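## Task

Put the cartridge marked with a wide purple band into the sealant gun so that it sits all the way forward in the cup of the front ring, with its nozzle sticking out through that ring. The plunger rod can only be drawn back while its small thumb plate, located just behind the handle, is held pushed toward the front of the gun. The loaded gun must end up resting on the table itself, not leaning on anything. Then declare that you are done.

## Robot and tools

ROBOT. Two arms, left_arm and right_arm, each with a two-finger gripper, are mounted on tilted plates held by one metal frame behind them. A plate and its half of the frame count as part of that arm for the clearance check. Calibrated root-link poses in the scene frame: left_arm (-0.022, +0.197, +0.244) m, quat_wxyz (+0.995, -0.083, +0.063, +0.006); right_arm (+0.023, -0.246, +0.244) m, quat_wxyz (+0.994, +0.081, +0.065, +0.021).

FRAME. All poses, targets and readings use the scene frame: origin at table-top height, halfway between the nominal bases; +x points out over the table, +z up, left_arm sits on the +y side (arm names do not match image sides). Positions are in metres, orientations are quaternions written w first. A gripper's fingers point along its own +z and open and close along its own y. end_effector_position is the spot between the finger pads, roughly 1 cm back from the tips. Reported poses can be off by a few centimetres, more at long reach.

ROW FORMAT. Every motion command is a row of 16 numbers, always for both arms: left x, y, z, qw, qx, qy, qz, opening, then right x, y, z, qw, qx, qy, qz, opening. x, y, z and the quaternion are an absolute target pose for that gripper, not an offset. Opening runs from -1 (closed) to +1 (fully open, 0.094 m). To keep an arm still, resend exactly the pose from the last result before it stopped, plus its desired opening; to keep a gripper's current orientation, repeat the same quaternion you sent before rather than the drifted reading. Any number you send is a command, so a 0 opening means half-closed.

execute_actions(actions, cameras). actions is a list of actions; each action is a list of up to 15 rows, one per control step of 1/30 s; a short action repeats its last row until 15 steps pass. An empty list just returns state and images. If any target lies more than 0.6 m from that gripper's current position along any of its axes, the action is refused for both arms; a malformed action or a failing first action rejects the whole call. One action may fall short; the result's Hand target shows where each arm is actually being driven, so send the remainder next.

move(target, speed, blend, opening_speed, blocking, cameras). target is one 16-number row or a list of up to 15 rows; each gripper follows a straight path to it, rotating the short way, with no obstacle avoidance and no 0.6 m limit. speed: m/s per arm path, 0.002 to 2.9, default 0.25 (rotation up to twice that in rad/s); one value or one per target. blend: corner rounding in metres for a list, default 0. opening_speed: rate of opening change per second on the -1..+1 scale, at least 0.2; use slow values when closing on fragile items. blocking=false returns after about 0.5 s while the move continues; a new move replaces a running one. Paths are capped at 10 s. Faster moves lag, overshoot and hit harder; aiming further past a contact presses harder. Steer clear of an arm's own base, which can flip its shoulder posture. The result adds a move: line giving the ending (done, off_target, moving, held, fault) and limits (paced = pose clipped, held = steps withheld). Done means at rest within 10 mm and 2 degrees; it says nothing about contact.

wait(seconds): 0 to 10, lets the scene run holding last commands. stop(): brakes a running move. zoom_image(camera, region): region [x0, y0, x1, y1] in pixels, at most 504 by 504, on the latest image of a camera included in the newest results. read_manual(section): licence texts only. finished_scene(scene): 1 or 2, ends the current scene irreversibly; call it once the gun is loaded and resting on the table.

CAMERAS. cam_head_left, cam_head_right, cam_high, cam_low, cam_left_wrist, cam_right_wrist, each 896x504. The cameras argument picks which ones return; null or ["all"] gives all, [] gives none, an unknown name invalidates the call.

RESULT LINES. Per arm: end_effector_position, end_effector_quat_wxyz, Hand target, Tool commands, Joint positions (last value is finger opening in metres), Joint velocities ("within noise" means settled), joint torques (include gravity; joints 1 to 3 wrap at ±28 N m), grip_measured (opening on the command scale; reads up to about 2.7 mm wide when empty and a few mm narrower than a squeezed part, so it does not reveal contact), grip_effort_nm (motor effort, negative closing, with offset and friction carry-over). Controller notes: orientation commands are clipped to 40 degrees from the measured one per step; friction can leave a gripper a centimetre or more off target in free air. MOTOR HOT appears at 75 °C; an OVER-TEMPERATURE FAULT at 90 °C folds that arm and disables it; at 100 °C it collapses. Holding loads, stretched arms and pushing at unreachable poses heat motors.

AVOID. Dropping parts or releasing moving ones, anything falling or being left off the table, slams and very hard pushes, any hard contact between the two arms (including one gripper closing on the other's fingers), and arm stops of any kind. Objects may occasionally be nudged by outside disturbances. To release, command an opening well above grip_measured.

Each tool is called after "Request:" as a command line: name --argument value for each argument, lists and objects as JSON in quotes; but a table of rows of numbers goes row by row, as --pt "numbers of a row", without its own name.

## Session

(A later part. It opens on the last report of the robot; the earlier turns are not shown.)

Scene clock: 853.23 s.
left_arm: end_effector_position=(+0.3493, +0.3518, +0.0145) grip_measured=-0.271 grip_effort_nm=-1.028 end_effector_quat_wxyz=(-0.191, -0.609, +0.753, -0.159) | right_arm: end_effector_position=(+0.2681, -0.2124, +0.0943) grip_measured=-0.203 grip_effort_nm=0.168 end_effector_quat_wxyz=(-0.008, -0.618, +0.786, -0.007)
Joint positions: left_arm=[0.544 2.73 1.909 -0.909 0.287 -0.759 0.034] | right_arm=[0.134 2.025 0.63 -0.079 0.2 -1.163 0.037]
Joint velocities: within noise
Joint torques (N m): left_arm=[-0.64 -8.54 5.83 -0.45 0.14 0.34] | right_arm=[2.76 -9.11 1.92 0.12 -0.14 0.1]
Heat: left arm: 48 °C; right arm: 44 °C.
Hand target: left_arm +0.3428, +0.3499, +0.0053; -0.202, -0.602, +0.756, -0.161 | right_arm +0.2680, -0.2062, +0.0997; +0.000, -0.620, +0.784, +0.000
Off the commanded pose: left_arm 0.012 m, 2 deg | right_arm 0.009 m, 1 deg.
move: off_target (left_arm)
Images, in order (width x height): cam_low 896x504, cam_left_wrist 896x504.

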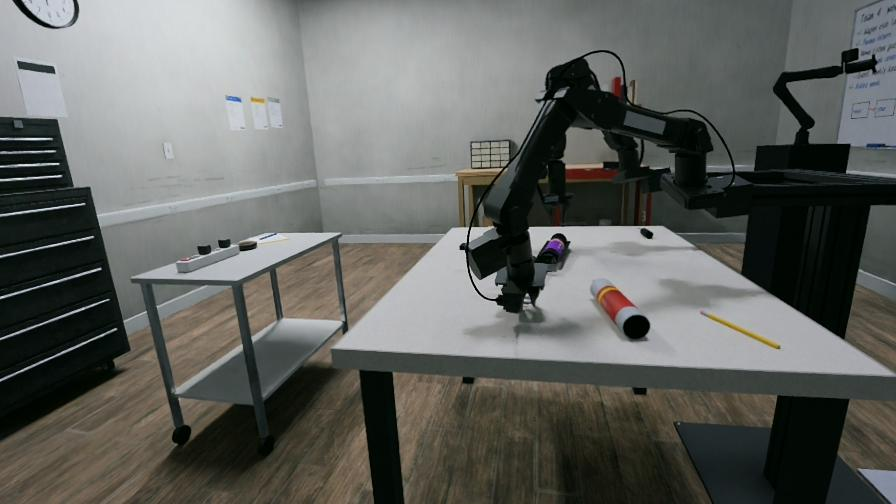

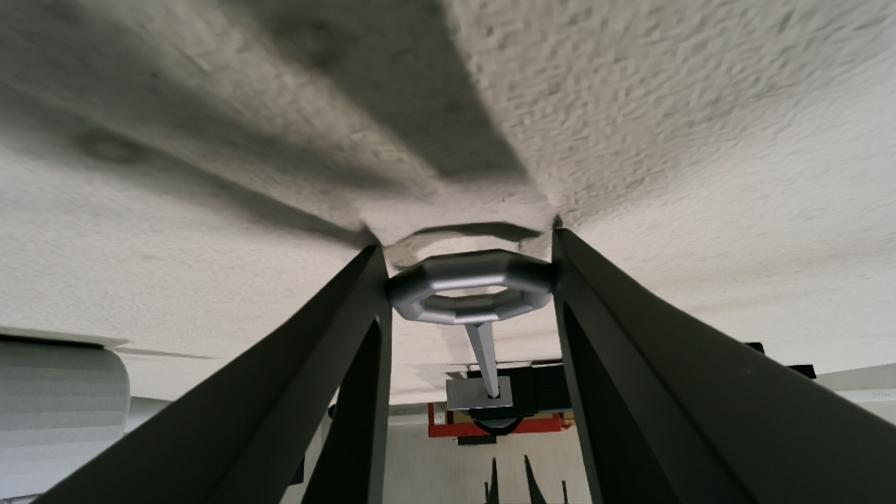

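Request:
move --pt "0.343 0.350 0.005 0.2025 0.6013 -0.7557 0.1611 0.2 0.268 -0.206 0.10 0 -0.6202 0.7844 0 -0.2" --pt "0.356 0.400 0.09 0.2025 0.6013 -0.7557 0.1611 0.2 0.268 -0.206 0.10 0 -0.6202 0.7844 0 -0.2" --pt "0.33 0.38 0.25 0.2025 0.6013 -0.7557 0.1611 0.2 0.275 -0.17 0.10 0 -0.6202 0.7844 0 0.2" --speed '[0.05,0.06,0.15]' --opening_speed 0.4

Request:
zoom_image --camera "cam_right_wrist" --region '[240, 100, 700, 500]'

Request:
zoom_image --camera "cam_head_left" --region '[380, 180, 590, 260]'

Request:
zoom_image --camera "cam_low" --region '[480, 210, 600, 320]'

Scene clock: 864.70 s.
left_arm: end_effector_position=(+0.3260, +0.3814, +0.2290) grip_measured=+0.197 grip_effort_nm=0.149 end_effector_quat_wxyz=(-0.218, -0.602, +0.752, -0.160) | right_arm: end_effector_position=(+0.2758, -0.1753, +0.1010) grip_measured=+0.197 grip_effort_nm=0.168 end_effector_quat_wxyz=(+0.003, -0.617, +0.787, -0.005)
Joint positions: left_arm=[0.596 2.276 1.937 -1.462 0.28 -0.689 0.056] | right_arm=[0.265 2.044 0.688 -0.126 0.2 -1.031 0.056]
Joint velocities: within noise
Joint torques (N m): left_arm=[-2.07 -14.5 5.63 -0.66 0.18 -0.08] | right_arm=[2.84 -6.13 3.92 0.11 -0.05 0.08]
Heat: left arm: 49 °C; right arm: 45 °C.
Hand target: left_arm +0.3297, +0.3798, +0.2494; -0.203, -0.601, +0.756, -0.161 | right_arm +0.2749, -0.1701, +0.1000; +0.000, -0.620, +0.784, +0.000
Off the commanded pose: left_arm 0.021 m, 2 deg | right_arm 0.005 m, 1 deg.
move: off_target (left_arm)

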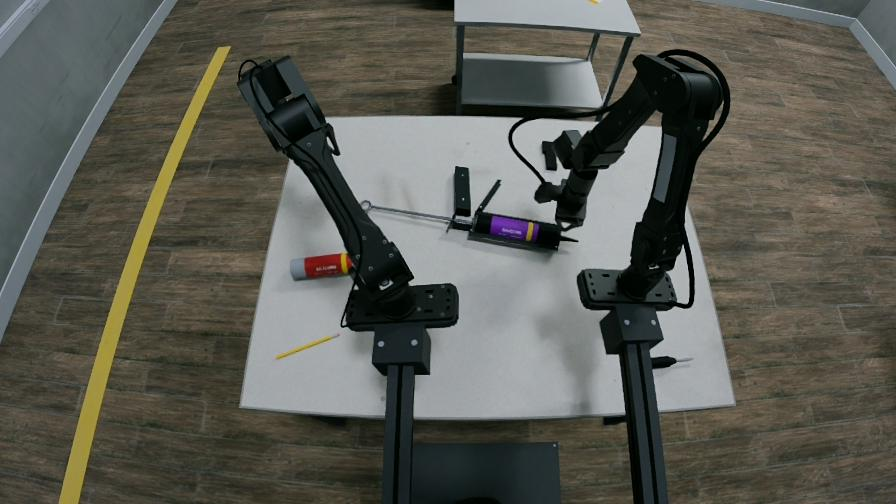

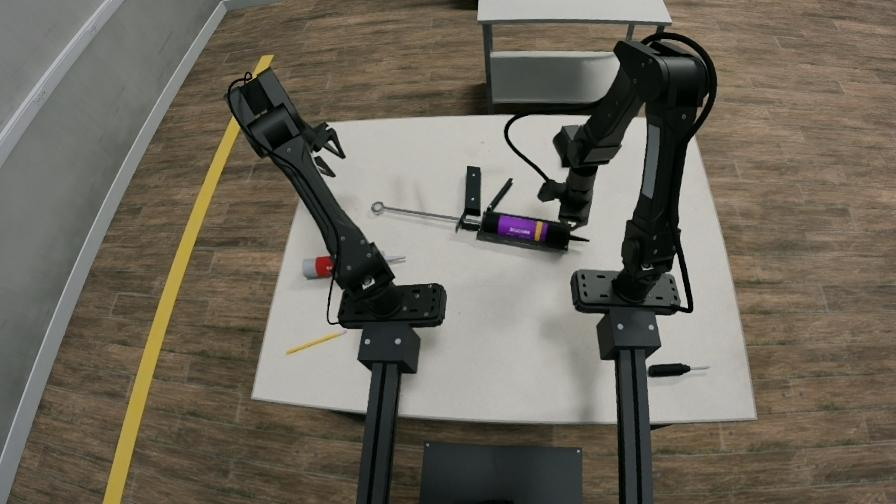

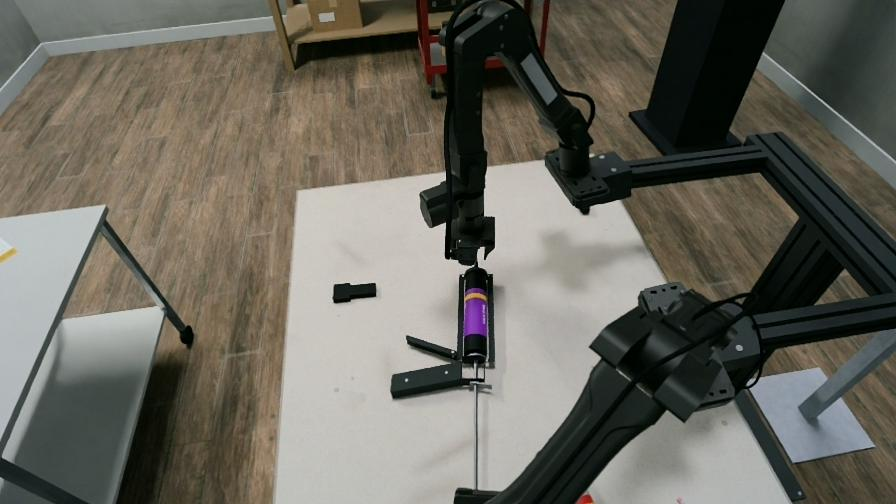

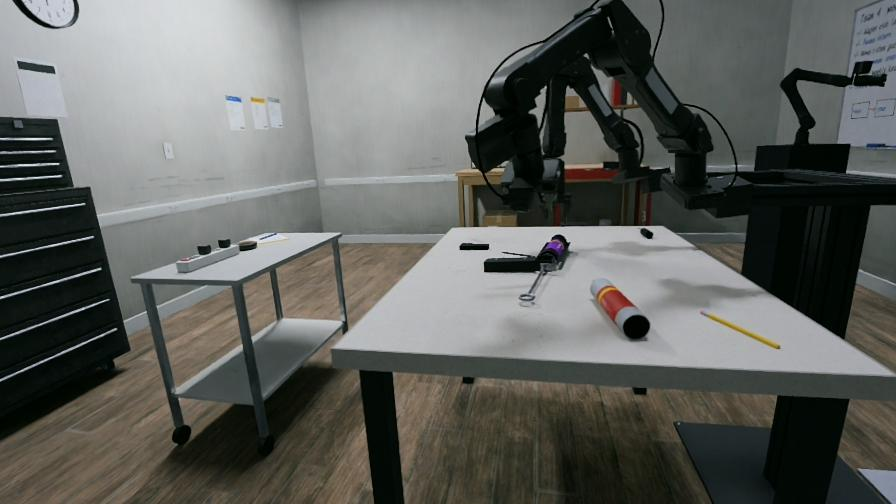

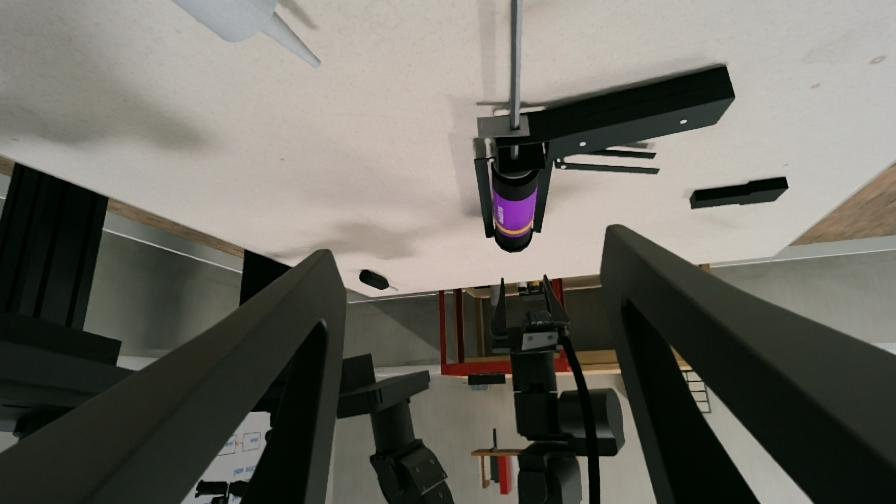

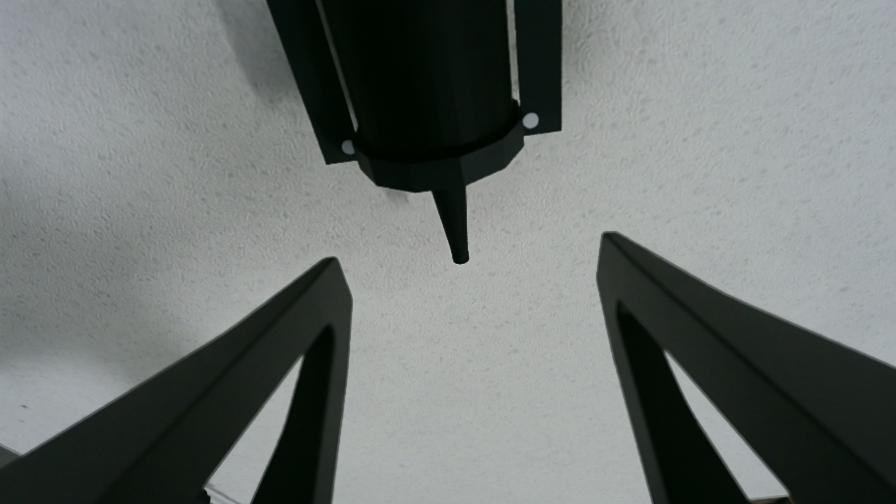

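Scaled by 1.096 from the camera's 896x504 image, which has a finer 1280x720 frame.

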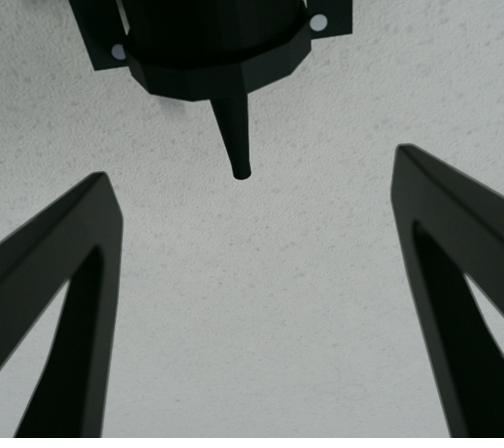

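Scaled by 2.400 from the camera's 896x504 image, which has a finer 1280x720 frame.

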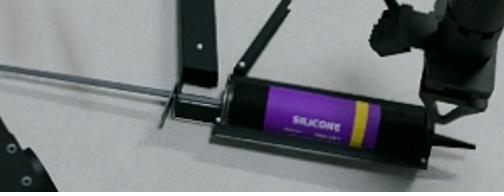

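Scaled by 4.200 from the camera's 896x504 image, which has a finer 1280x720 frame.

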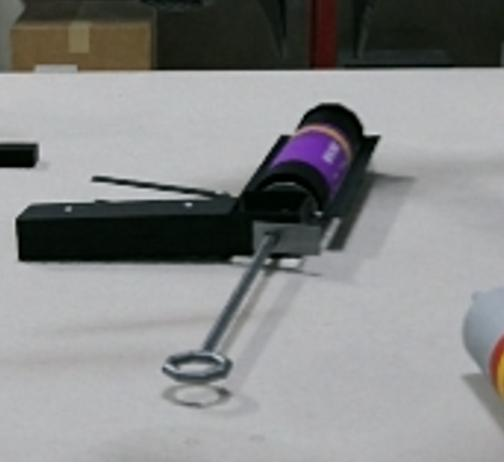

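Request:
move --pt "0.33 0.38 0.25 0.2025 0.6013 -0.7557 0.1611 0.2 0.286 -0.108 0.10 0 -0.6202 0.7844 0 0.9" --speed '[0.15]' --cameras '["cam_right_wrist"]'

Request:
zoom_image --camera "cam_right_wrist" --region '[360, 150, 600, 380]'

Scene clock: 872.17 s.
left_arm: end_effector_position=(+0.3258, +0.3813, +0.2291) grip_measured=+0.197 grip_effort_nm=0.139 end_effector_quat_wxyz=(-0.218, -0.602, +0.752, -0.160) | right_arm: end_effector_position=(+0.2874, -0.1103, +0.1021) grip_measured=+0.897 grip_effort_nm=0.168 end_effector_quat_wxyz=(+0.006, -0.619, +0.786, +0.000)
Joint positions: left_arm=[0.596 2.276 1.937 -1.463 0.28 -0.689 0.056] | right_arm=[0.456 2.152 0.858 -0.222 0.202 -0.843 0.089]
Joint velocities: within noise
Joint torques (N m): left_arm=[-2.02 -14.6 5.72 -0.61 0.16 -0.12] | right_arm=[2.66 -6.95 4.46 0.12 0.03 0.12]
Heat: left arm: 50 °C; right arm: 44 °C.
Hand target: left_arm +0.3297, +0.3798, +0.2494; -0.203, -0.601, +0.756, -0.161 | right_arm +0.2861, -0.1080, +0.1001; +0.000, -0.620, +0.784, +0.000
Off the commanded pose: left_arm 0.021 m, 2 deg | right_arm 0.003 m, 1 deg.
move: off_target (left_arm)
Images, in order (width x height): cam_right_wrist 896x504.

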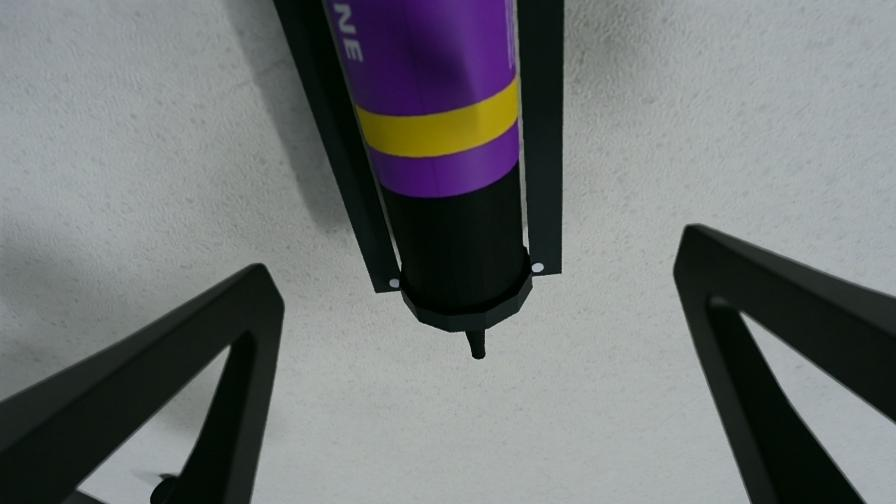

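Scaled by 2.100 from the camera's 896x504 image, which has a finer 1280x720 frame.

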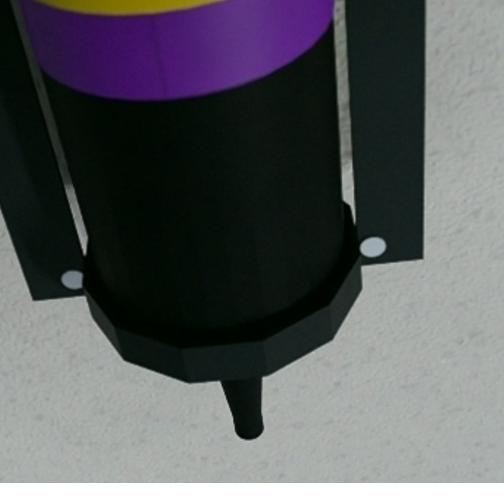

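Request:
move --pt "0.33 0.38 0.25 0.2025 0.6013 -0.7557 0.1611 0.2 0.271 -0.197 0.095 0 -0.6202 0.7844 0 -0.2" --pt "0.33 0.38 0.25 0.2025 0.6013 -0.7557 0.1611 0.2 0.270 -0.197 0.026 0 -0.6202 0.7844 0 -0.2" --speed '[0.15,0.08]' --cameras '["cam_right_wrist"]'

Scene clock: 882.87 s.
left_arm: end_effector_position=(+0.3258, +0.3813, +0.2291) grip_measured=+0.197 grip_effort_nm=0.144 end_effector_quat_wxyz=(-0.218, -0.602, +0.752, -0.160) | right_arm: end_effector_position=(+0.2659, -0.2002, +0.0294) grip_measured=-0.197 grip_effort_nm=-0.125 end_effector_quat_wxyz=(-0.011, -0.622, +0.783, -0.006)
Joint positions: left_arm=[0.596 2.276 1.937 -1.463 0.28 -0.689 0.056] | right_arm=[0.137 2.34 0.698 0.162 0.201 -1.171 0.038]
Joint velocities: within noise
Joint torques (N m): left_arm=[-1.83 -14.37 5.61 -0.61 0.14 -0.09] | right_arm=[0.96 -6.53 1.69 0.4 -0.19 -0.04]
Heat: left arm: 50 °C; right arm: 44 °C.
Hand target: left_arm +0.3297, +0.3798, +0.2494; -0.203, -0.601, +0.756, -0.161 | right_arm +0.2700, -0.1971, +0.0262; +0.000, -0.620, +0.784, +0.000
Off the commanded pose: left_arm 0.021 m, 2 deg | right_arm 0.006 m, 1 deg.
move: off_target (left_arm)
Images, in order (width x height): cam_right_wrist 896x504.

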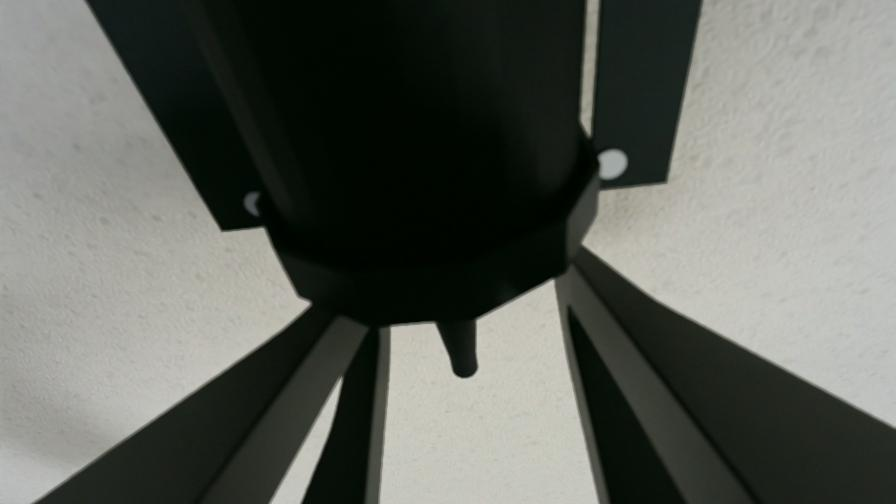

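Request:
move --pt "0.33 0.38 0.25 0.2025 0.6013 -0.7557 0.1611 0.2 0.268 -0.197 0.026 0 -0.6202 0.7844 0 -0.95" --pt "0.33 0.38 0.25 0.2025 0.6013 -0.7557 0.1611 0.2 0.268 -0.200 0.040 0 -0.6202 0.7844 0 -0.95" --pt "0.33 0.38 0.25 0.2025 0.6013 -0.7557 0.1611 0.2 0.2605 -0.232 0.042 0 -0.6202 0.7844 0 -0.95" --speed '[0.06,0.05,0.05]' --cameras '["cam_right_wrist","cam_head_left"]'

Scene clock: 888.53 s.
left_arm: end_effector_position=(+0.3257, +0.3813, +0.2292) grip_measured=+0.197 grip_effort_nm=0.139 end_effector_quat_wxyz=(-0.218, -0.602, +0.752, -0.160) | right_arm: end_effector_position=(+0.2530, -0.2305, +0.0364) grip_measured=-0.797 grip_effort_nm=-1.004 end_effector_quat_wxyz=(-0.014, -0.623, +0.782, +0.005)
Joint positions: left_arm=[0.596 2.276 1.937 -1.464 0.28 -0.689 0.056] | right_arm=[0.015 2.278 0.624 0.181 0.174 -1.294 0.01]
Joint velocities: within noise
Joint torques (N m): left_arm=[-1.89 -14.61 5.52 -0.63 0.19 -0.07] | right_arm=[0.69 -9.99 0.12 0.27 -0.07 -0.08]
Heat: left arm: 50 °C; right arm: 44 °C.
Hand target: left_arm +0.3297, +0.3798, +0.2494; -0.203, -0.601, +0.756, -0.161 | right_arm +0.2604, -0.2321, +0.0418; +0.000, -0.620, +0.784, +0.000
Off the commanded pose: left_arm 0.021 m, 2 deg | right_arm 0.009 m, 2 deg.
move: off_target (left_arm)
Images, in order (width x height): cam_head_left 896x504, cam_right_wrist 896x504.

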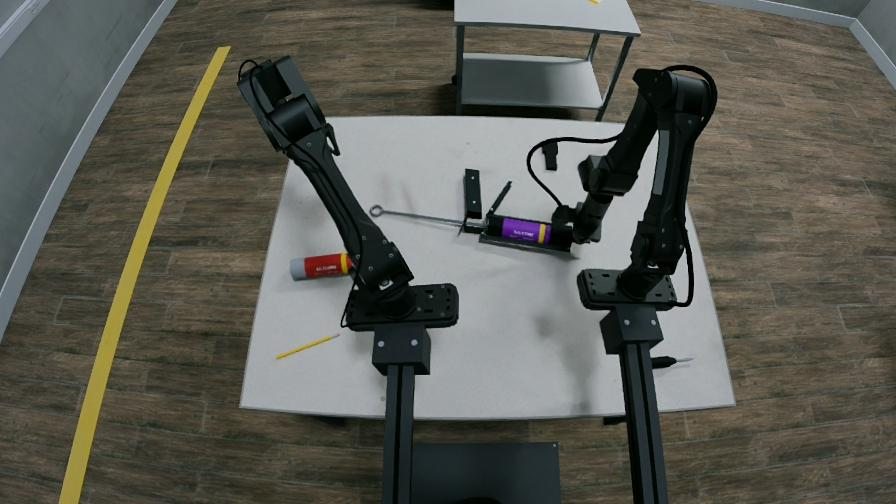

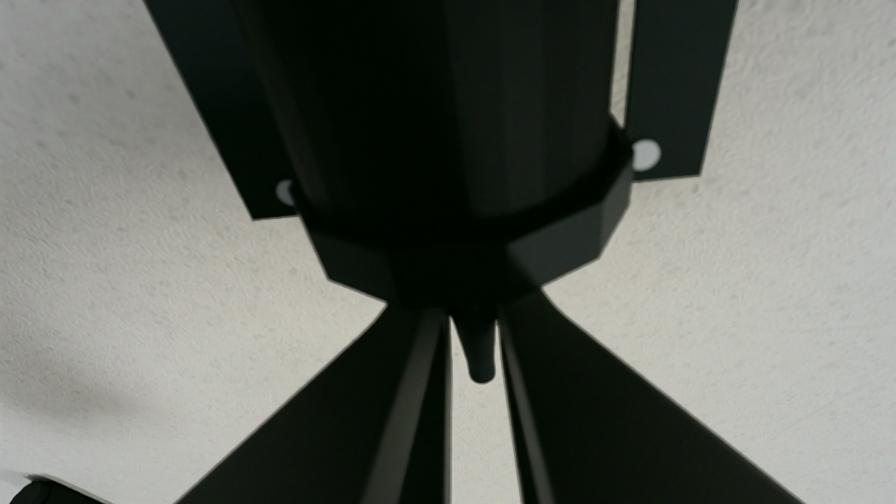

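Request:
move --pt "0.33 0.38 0.25 0.2025 0.6013 -0.7557 0.1611 0.2 0.2595 -0.232 0.029 0 -0.6202 0.7844 0 -0.95" --pt "0.33 0.38 0.25 0.2025 0.6013 -0.7557 0.1611 0.2 0.2595 -0.230 0.029 0 -0.6202 0.7844 0 -0.4" --pt "0.33 0.38 0.25 0.2025 0.6013 -0.7557 0.1611 0.2 0.2605 -0.230 0.095 0 -0.6202 0.7844 0 -0.2" --pt "0.33 0.38 0.25 0.2025 0.6013 -0.7557 0.1611 0.2 0.276 -0.140 0.10 0 -0.6202 0.7844 0 0.9" --speed '[0.04,0.05,0.1,0.15]' --opening_speed 0.8

Request:
zoom_image --camera "cam_right_wrist" --region '[360, 150, 600, 380]'

Request:
zoom_image --camera "cam_low" --region '[480, 210, 600, 320]'

Scene clock: 900.67 s.
left_arm: end_effector_position=(+0.3257, +0.3813, +0.2292) grip_measured=+0.197 grip_effort_nm=0.139 end_effector_quat_wxyz=(-0.218, -0.602, +0.752, -0.160) | right_arm: end_effector_position=(+0.2769, -0.1421, +0.1018) grip_measured=+0.897 grip_effort_nm=0.168 end_effector_quat_wxyz=(+0.006, -0.618, +0.786, +0.000)
Joint positions: left_arm=[0.596 2.276 1.937 -1.464 0.28 -0.689 0.056] | right_arm=[0.373 2.088 0.748 -0.16 0.197 -0.926 0.089]
Joint velocities: within noise
Joint torques (N m): left_arm=[-1.92 -14.42 5.57 -0.61 0.14 -0.07] | right_arm=[2.47 -6.31 4.08 0.16 0.02 0.08]
Heat: left arm: 51 °C; right arm: 44 °C.
Hand target: left_arm +0.3297, +0.3798, +0.2494; -0.203, -0.601, +0.756, -0.161 | right_arm +0.2761, -0.1401, +0.1000; +0.000, -0.620, +0.785, +0.000
Off the commanded pose: left_arm 0.021 m, 2 deg | right_arm 0.003 m, 1 deg.
move: off_target (left_arm)

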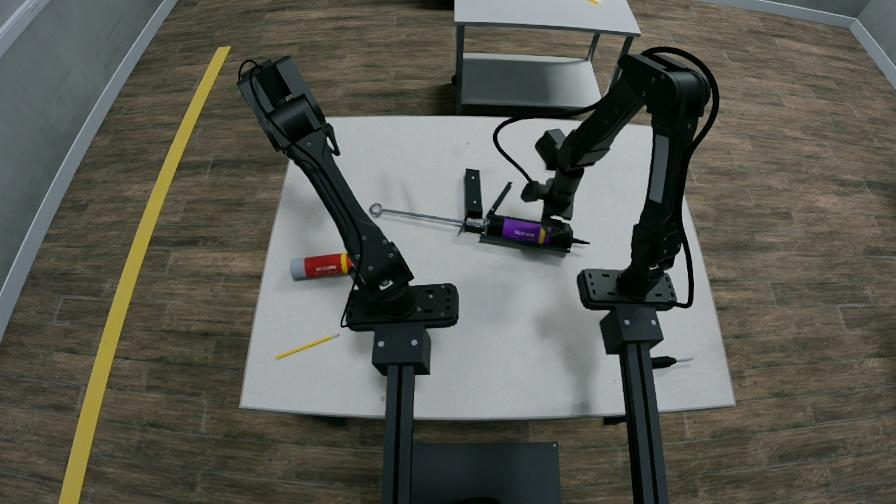

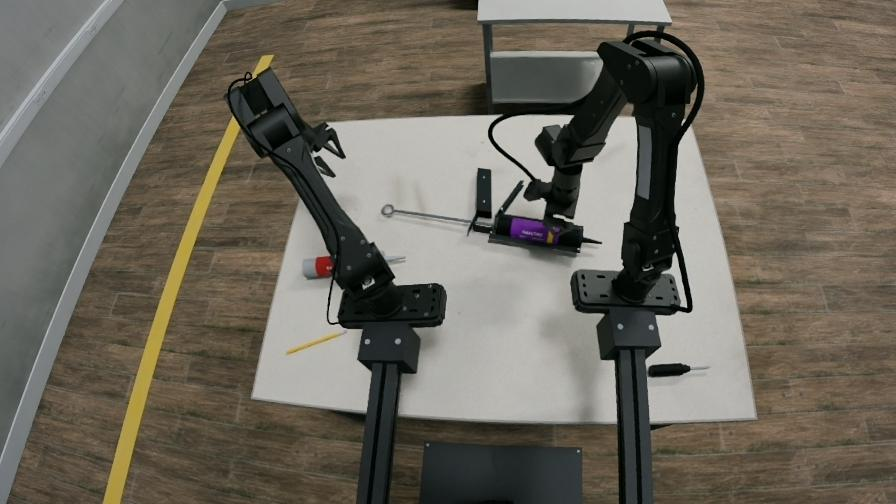

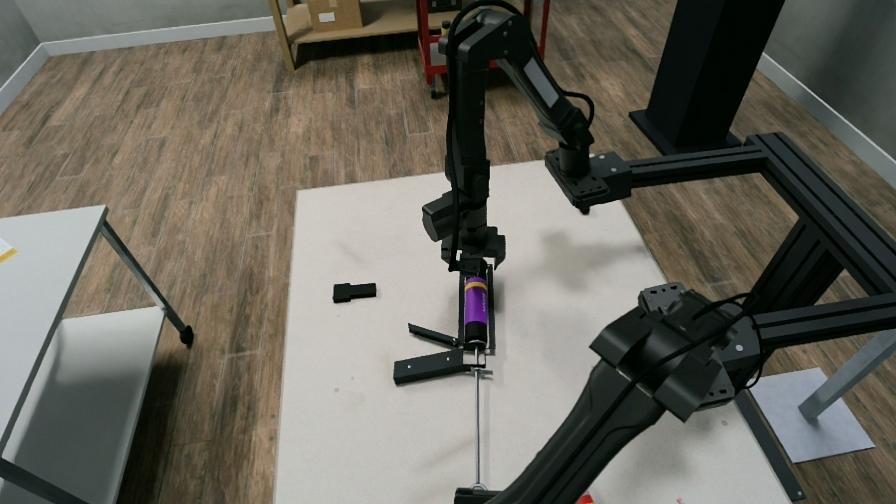

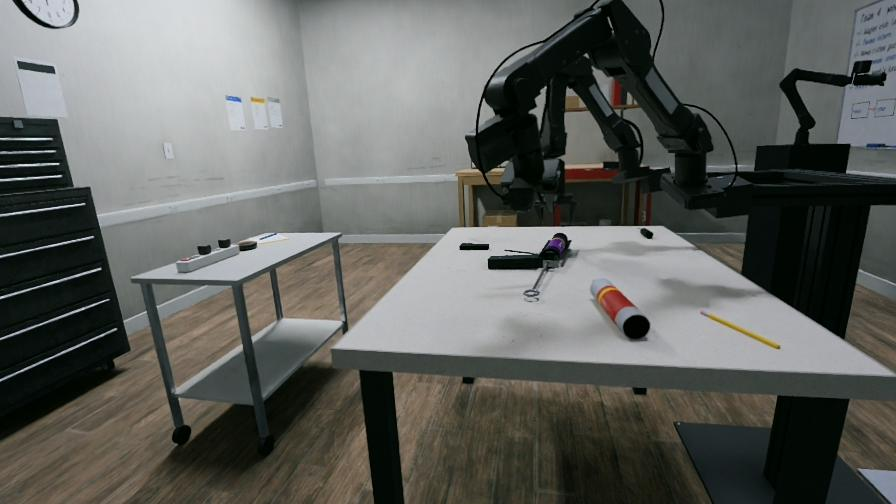

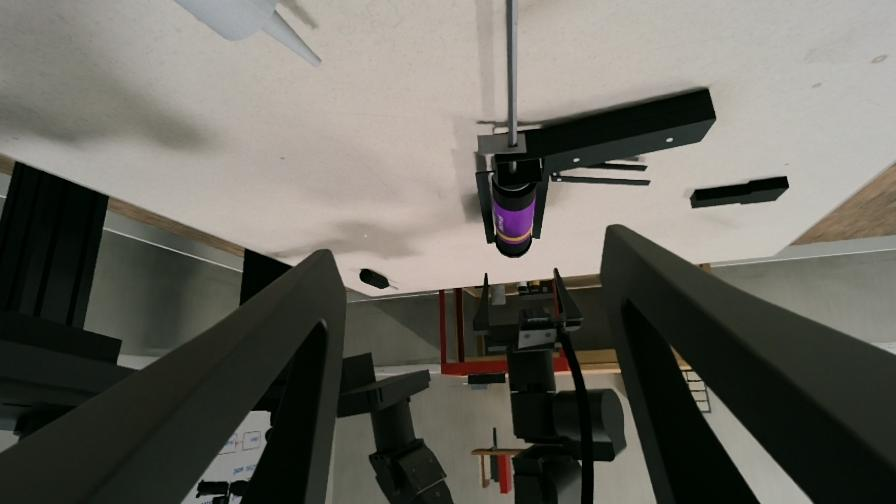

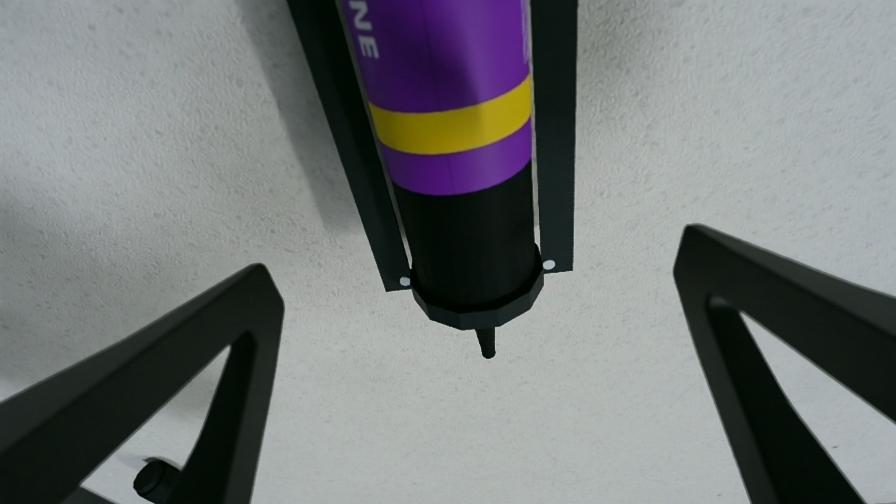

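Scaled by 2.100 from the camera's 896x504 image, which has a finer 1280x720 frame.

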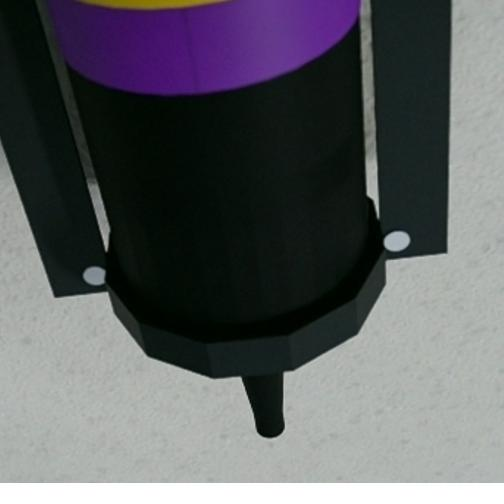

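Scaled by 4.200 from the camera's 896x504 image, which has a finer 1280x720 frame.

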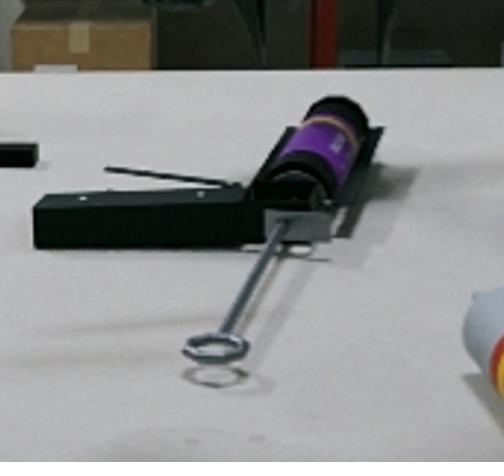

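Request:
move --pt "0.33 0.38 0.25 0.2025 0.6013 -0.7557 0.1611 0.2 0.276 -0.160 0.22 0 -0.6202 0.7844 0 0.9" --speed '[0.15]' --cameras '["cam_head_left"]'

Request:
finished_scene --scene 1

Scene clock: 907.67 s.
left_arm: end_effector_position=(+0.3256, +0.3812, +0.2292) grip_measured=+0.197 grip_effort_nm=0.139 end_effector_quat_wxyz=(-0.218, -0.602, +0.752, -0.160) | right_arm: end_effector_position=(+0.2705, -0.1644, +0.2111) grip_measured=+0.897 grip_effort_nm=0.168 end_effector_quat_wxyz=(-0.012, -0.618, +0.786, +0.004)
Joint positions: left_arm=[0.596 2.276 1.937 -1.464 0.28 -0.689 0.056] | right_arm=[0.389 1.679 0.813 -0.674 0.198 -0.903 0.089]
Joint velocities: within noise
Joint torques (N m): left_arm=[-1.88 -14.45 5.7 -0.65 0.18 -0.06] | right_arm=[2.8 -7.76 6.54 0.07 0.05 0.07]
Heat: left arm: 51 °C; right arm: 44 °C.
Hand target: left_arm +0.3296, +0.3798, +0.2494; -0.203, -0.601, +0.756, -0.161 | right_arm +0.2759, -0.1601, +0.2198; +0.000, -0.620, +0.784, +0.000
Off the commanded pose: left_arm 0.021 m, 2 deg | right_arm 0.011 m, 1 deg.
move: off_target (left_arm, right_arm)
Images, in order (width x height): cam_head_left 896x504.

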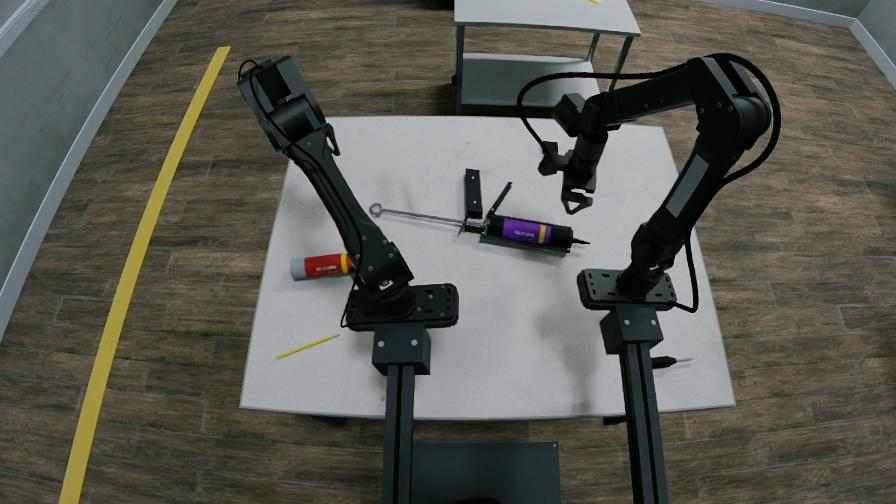

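The scene is finished: the task was done.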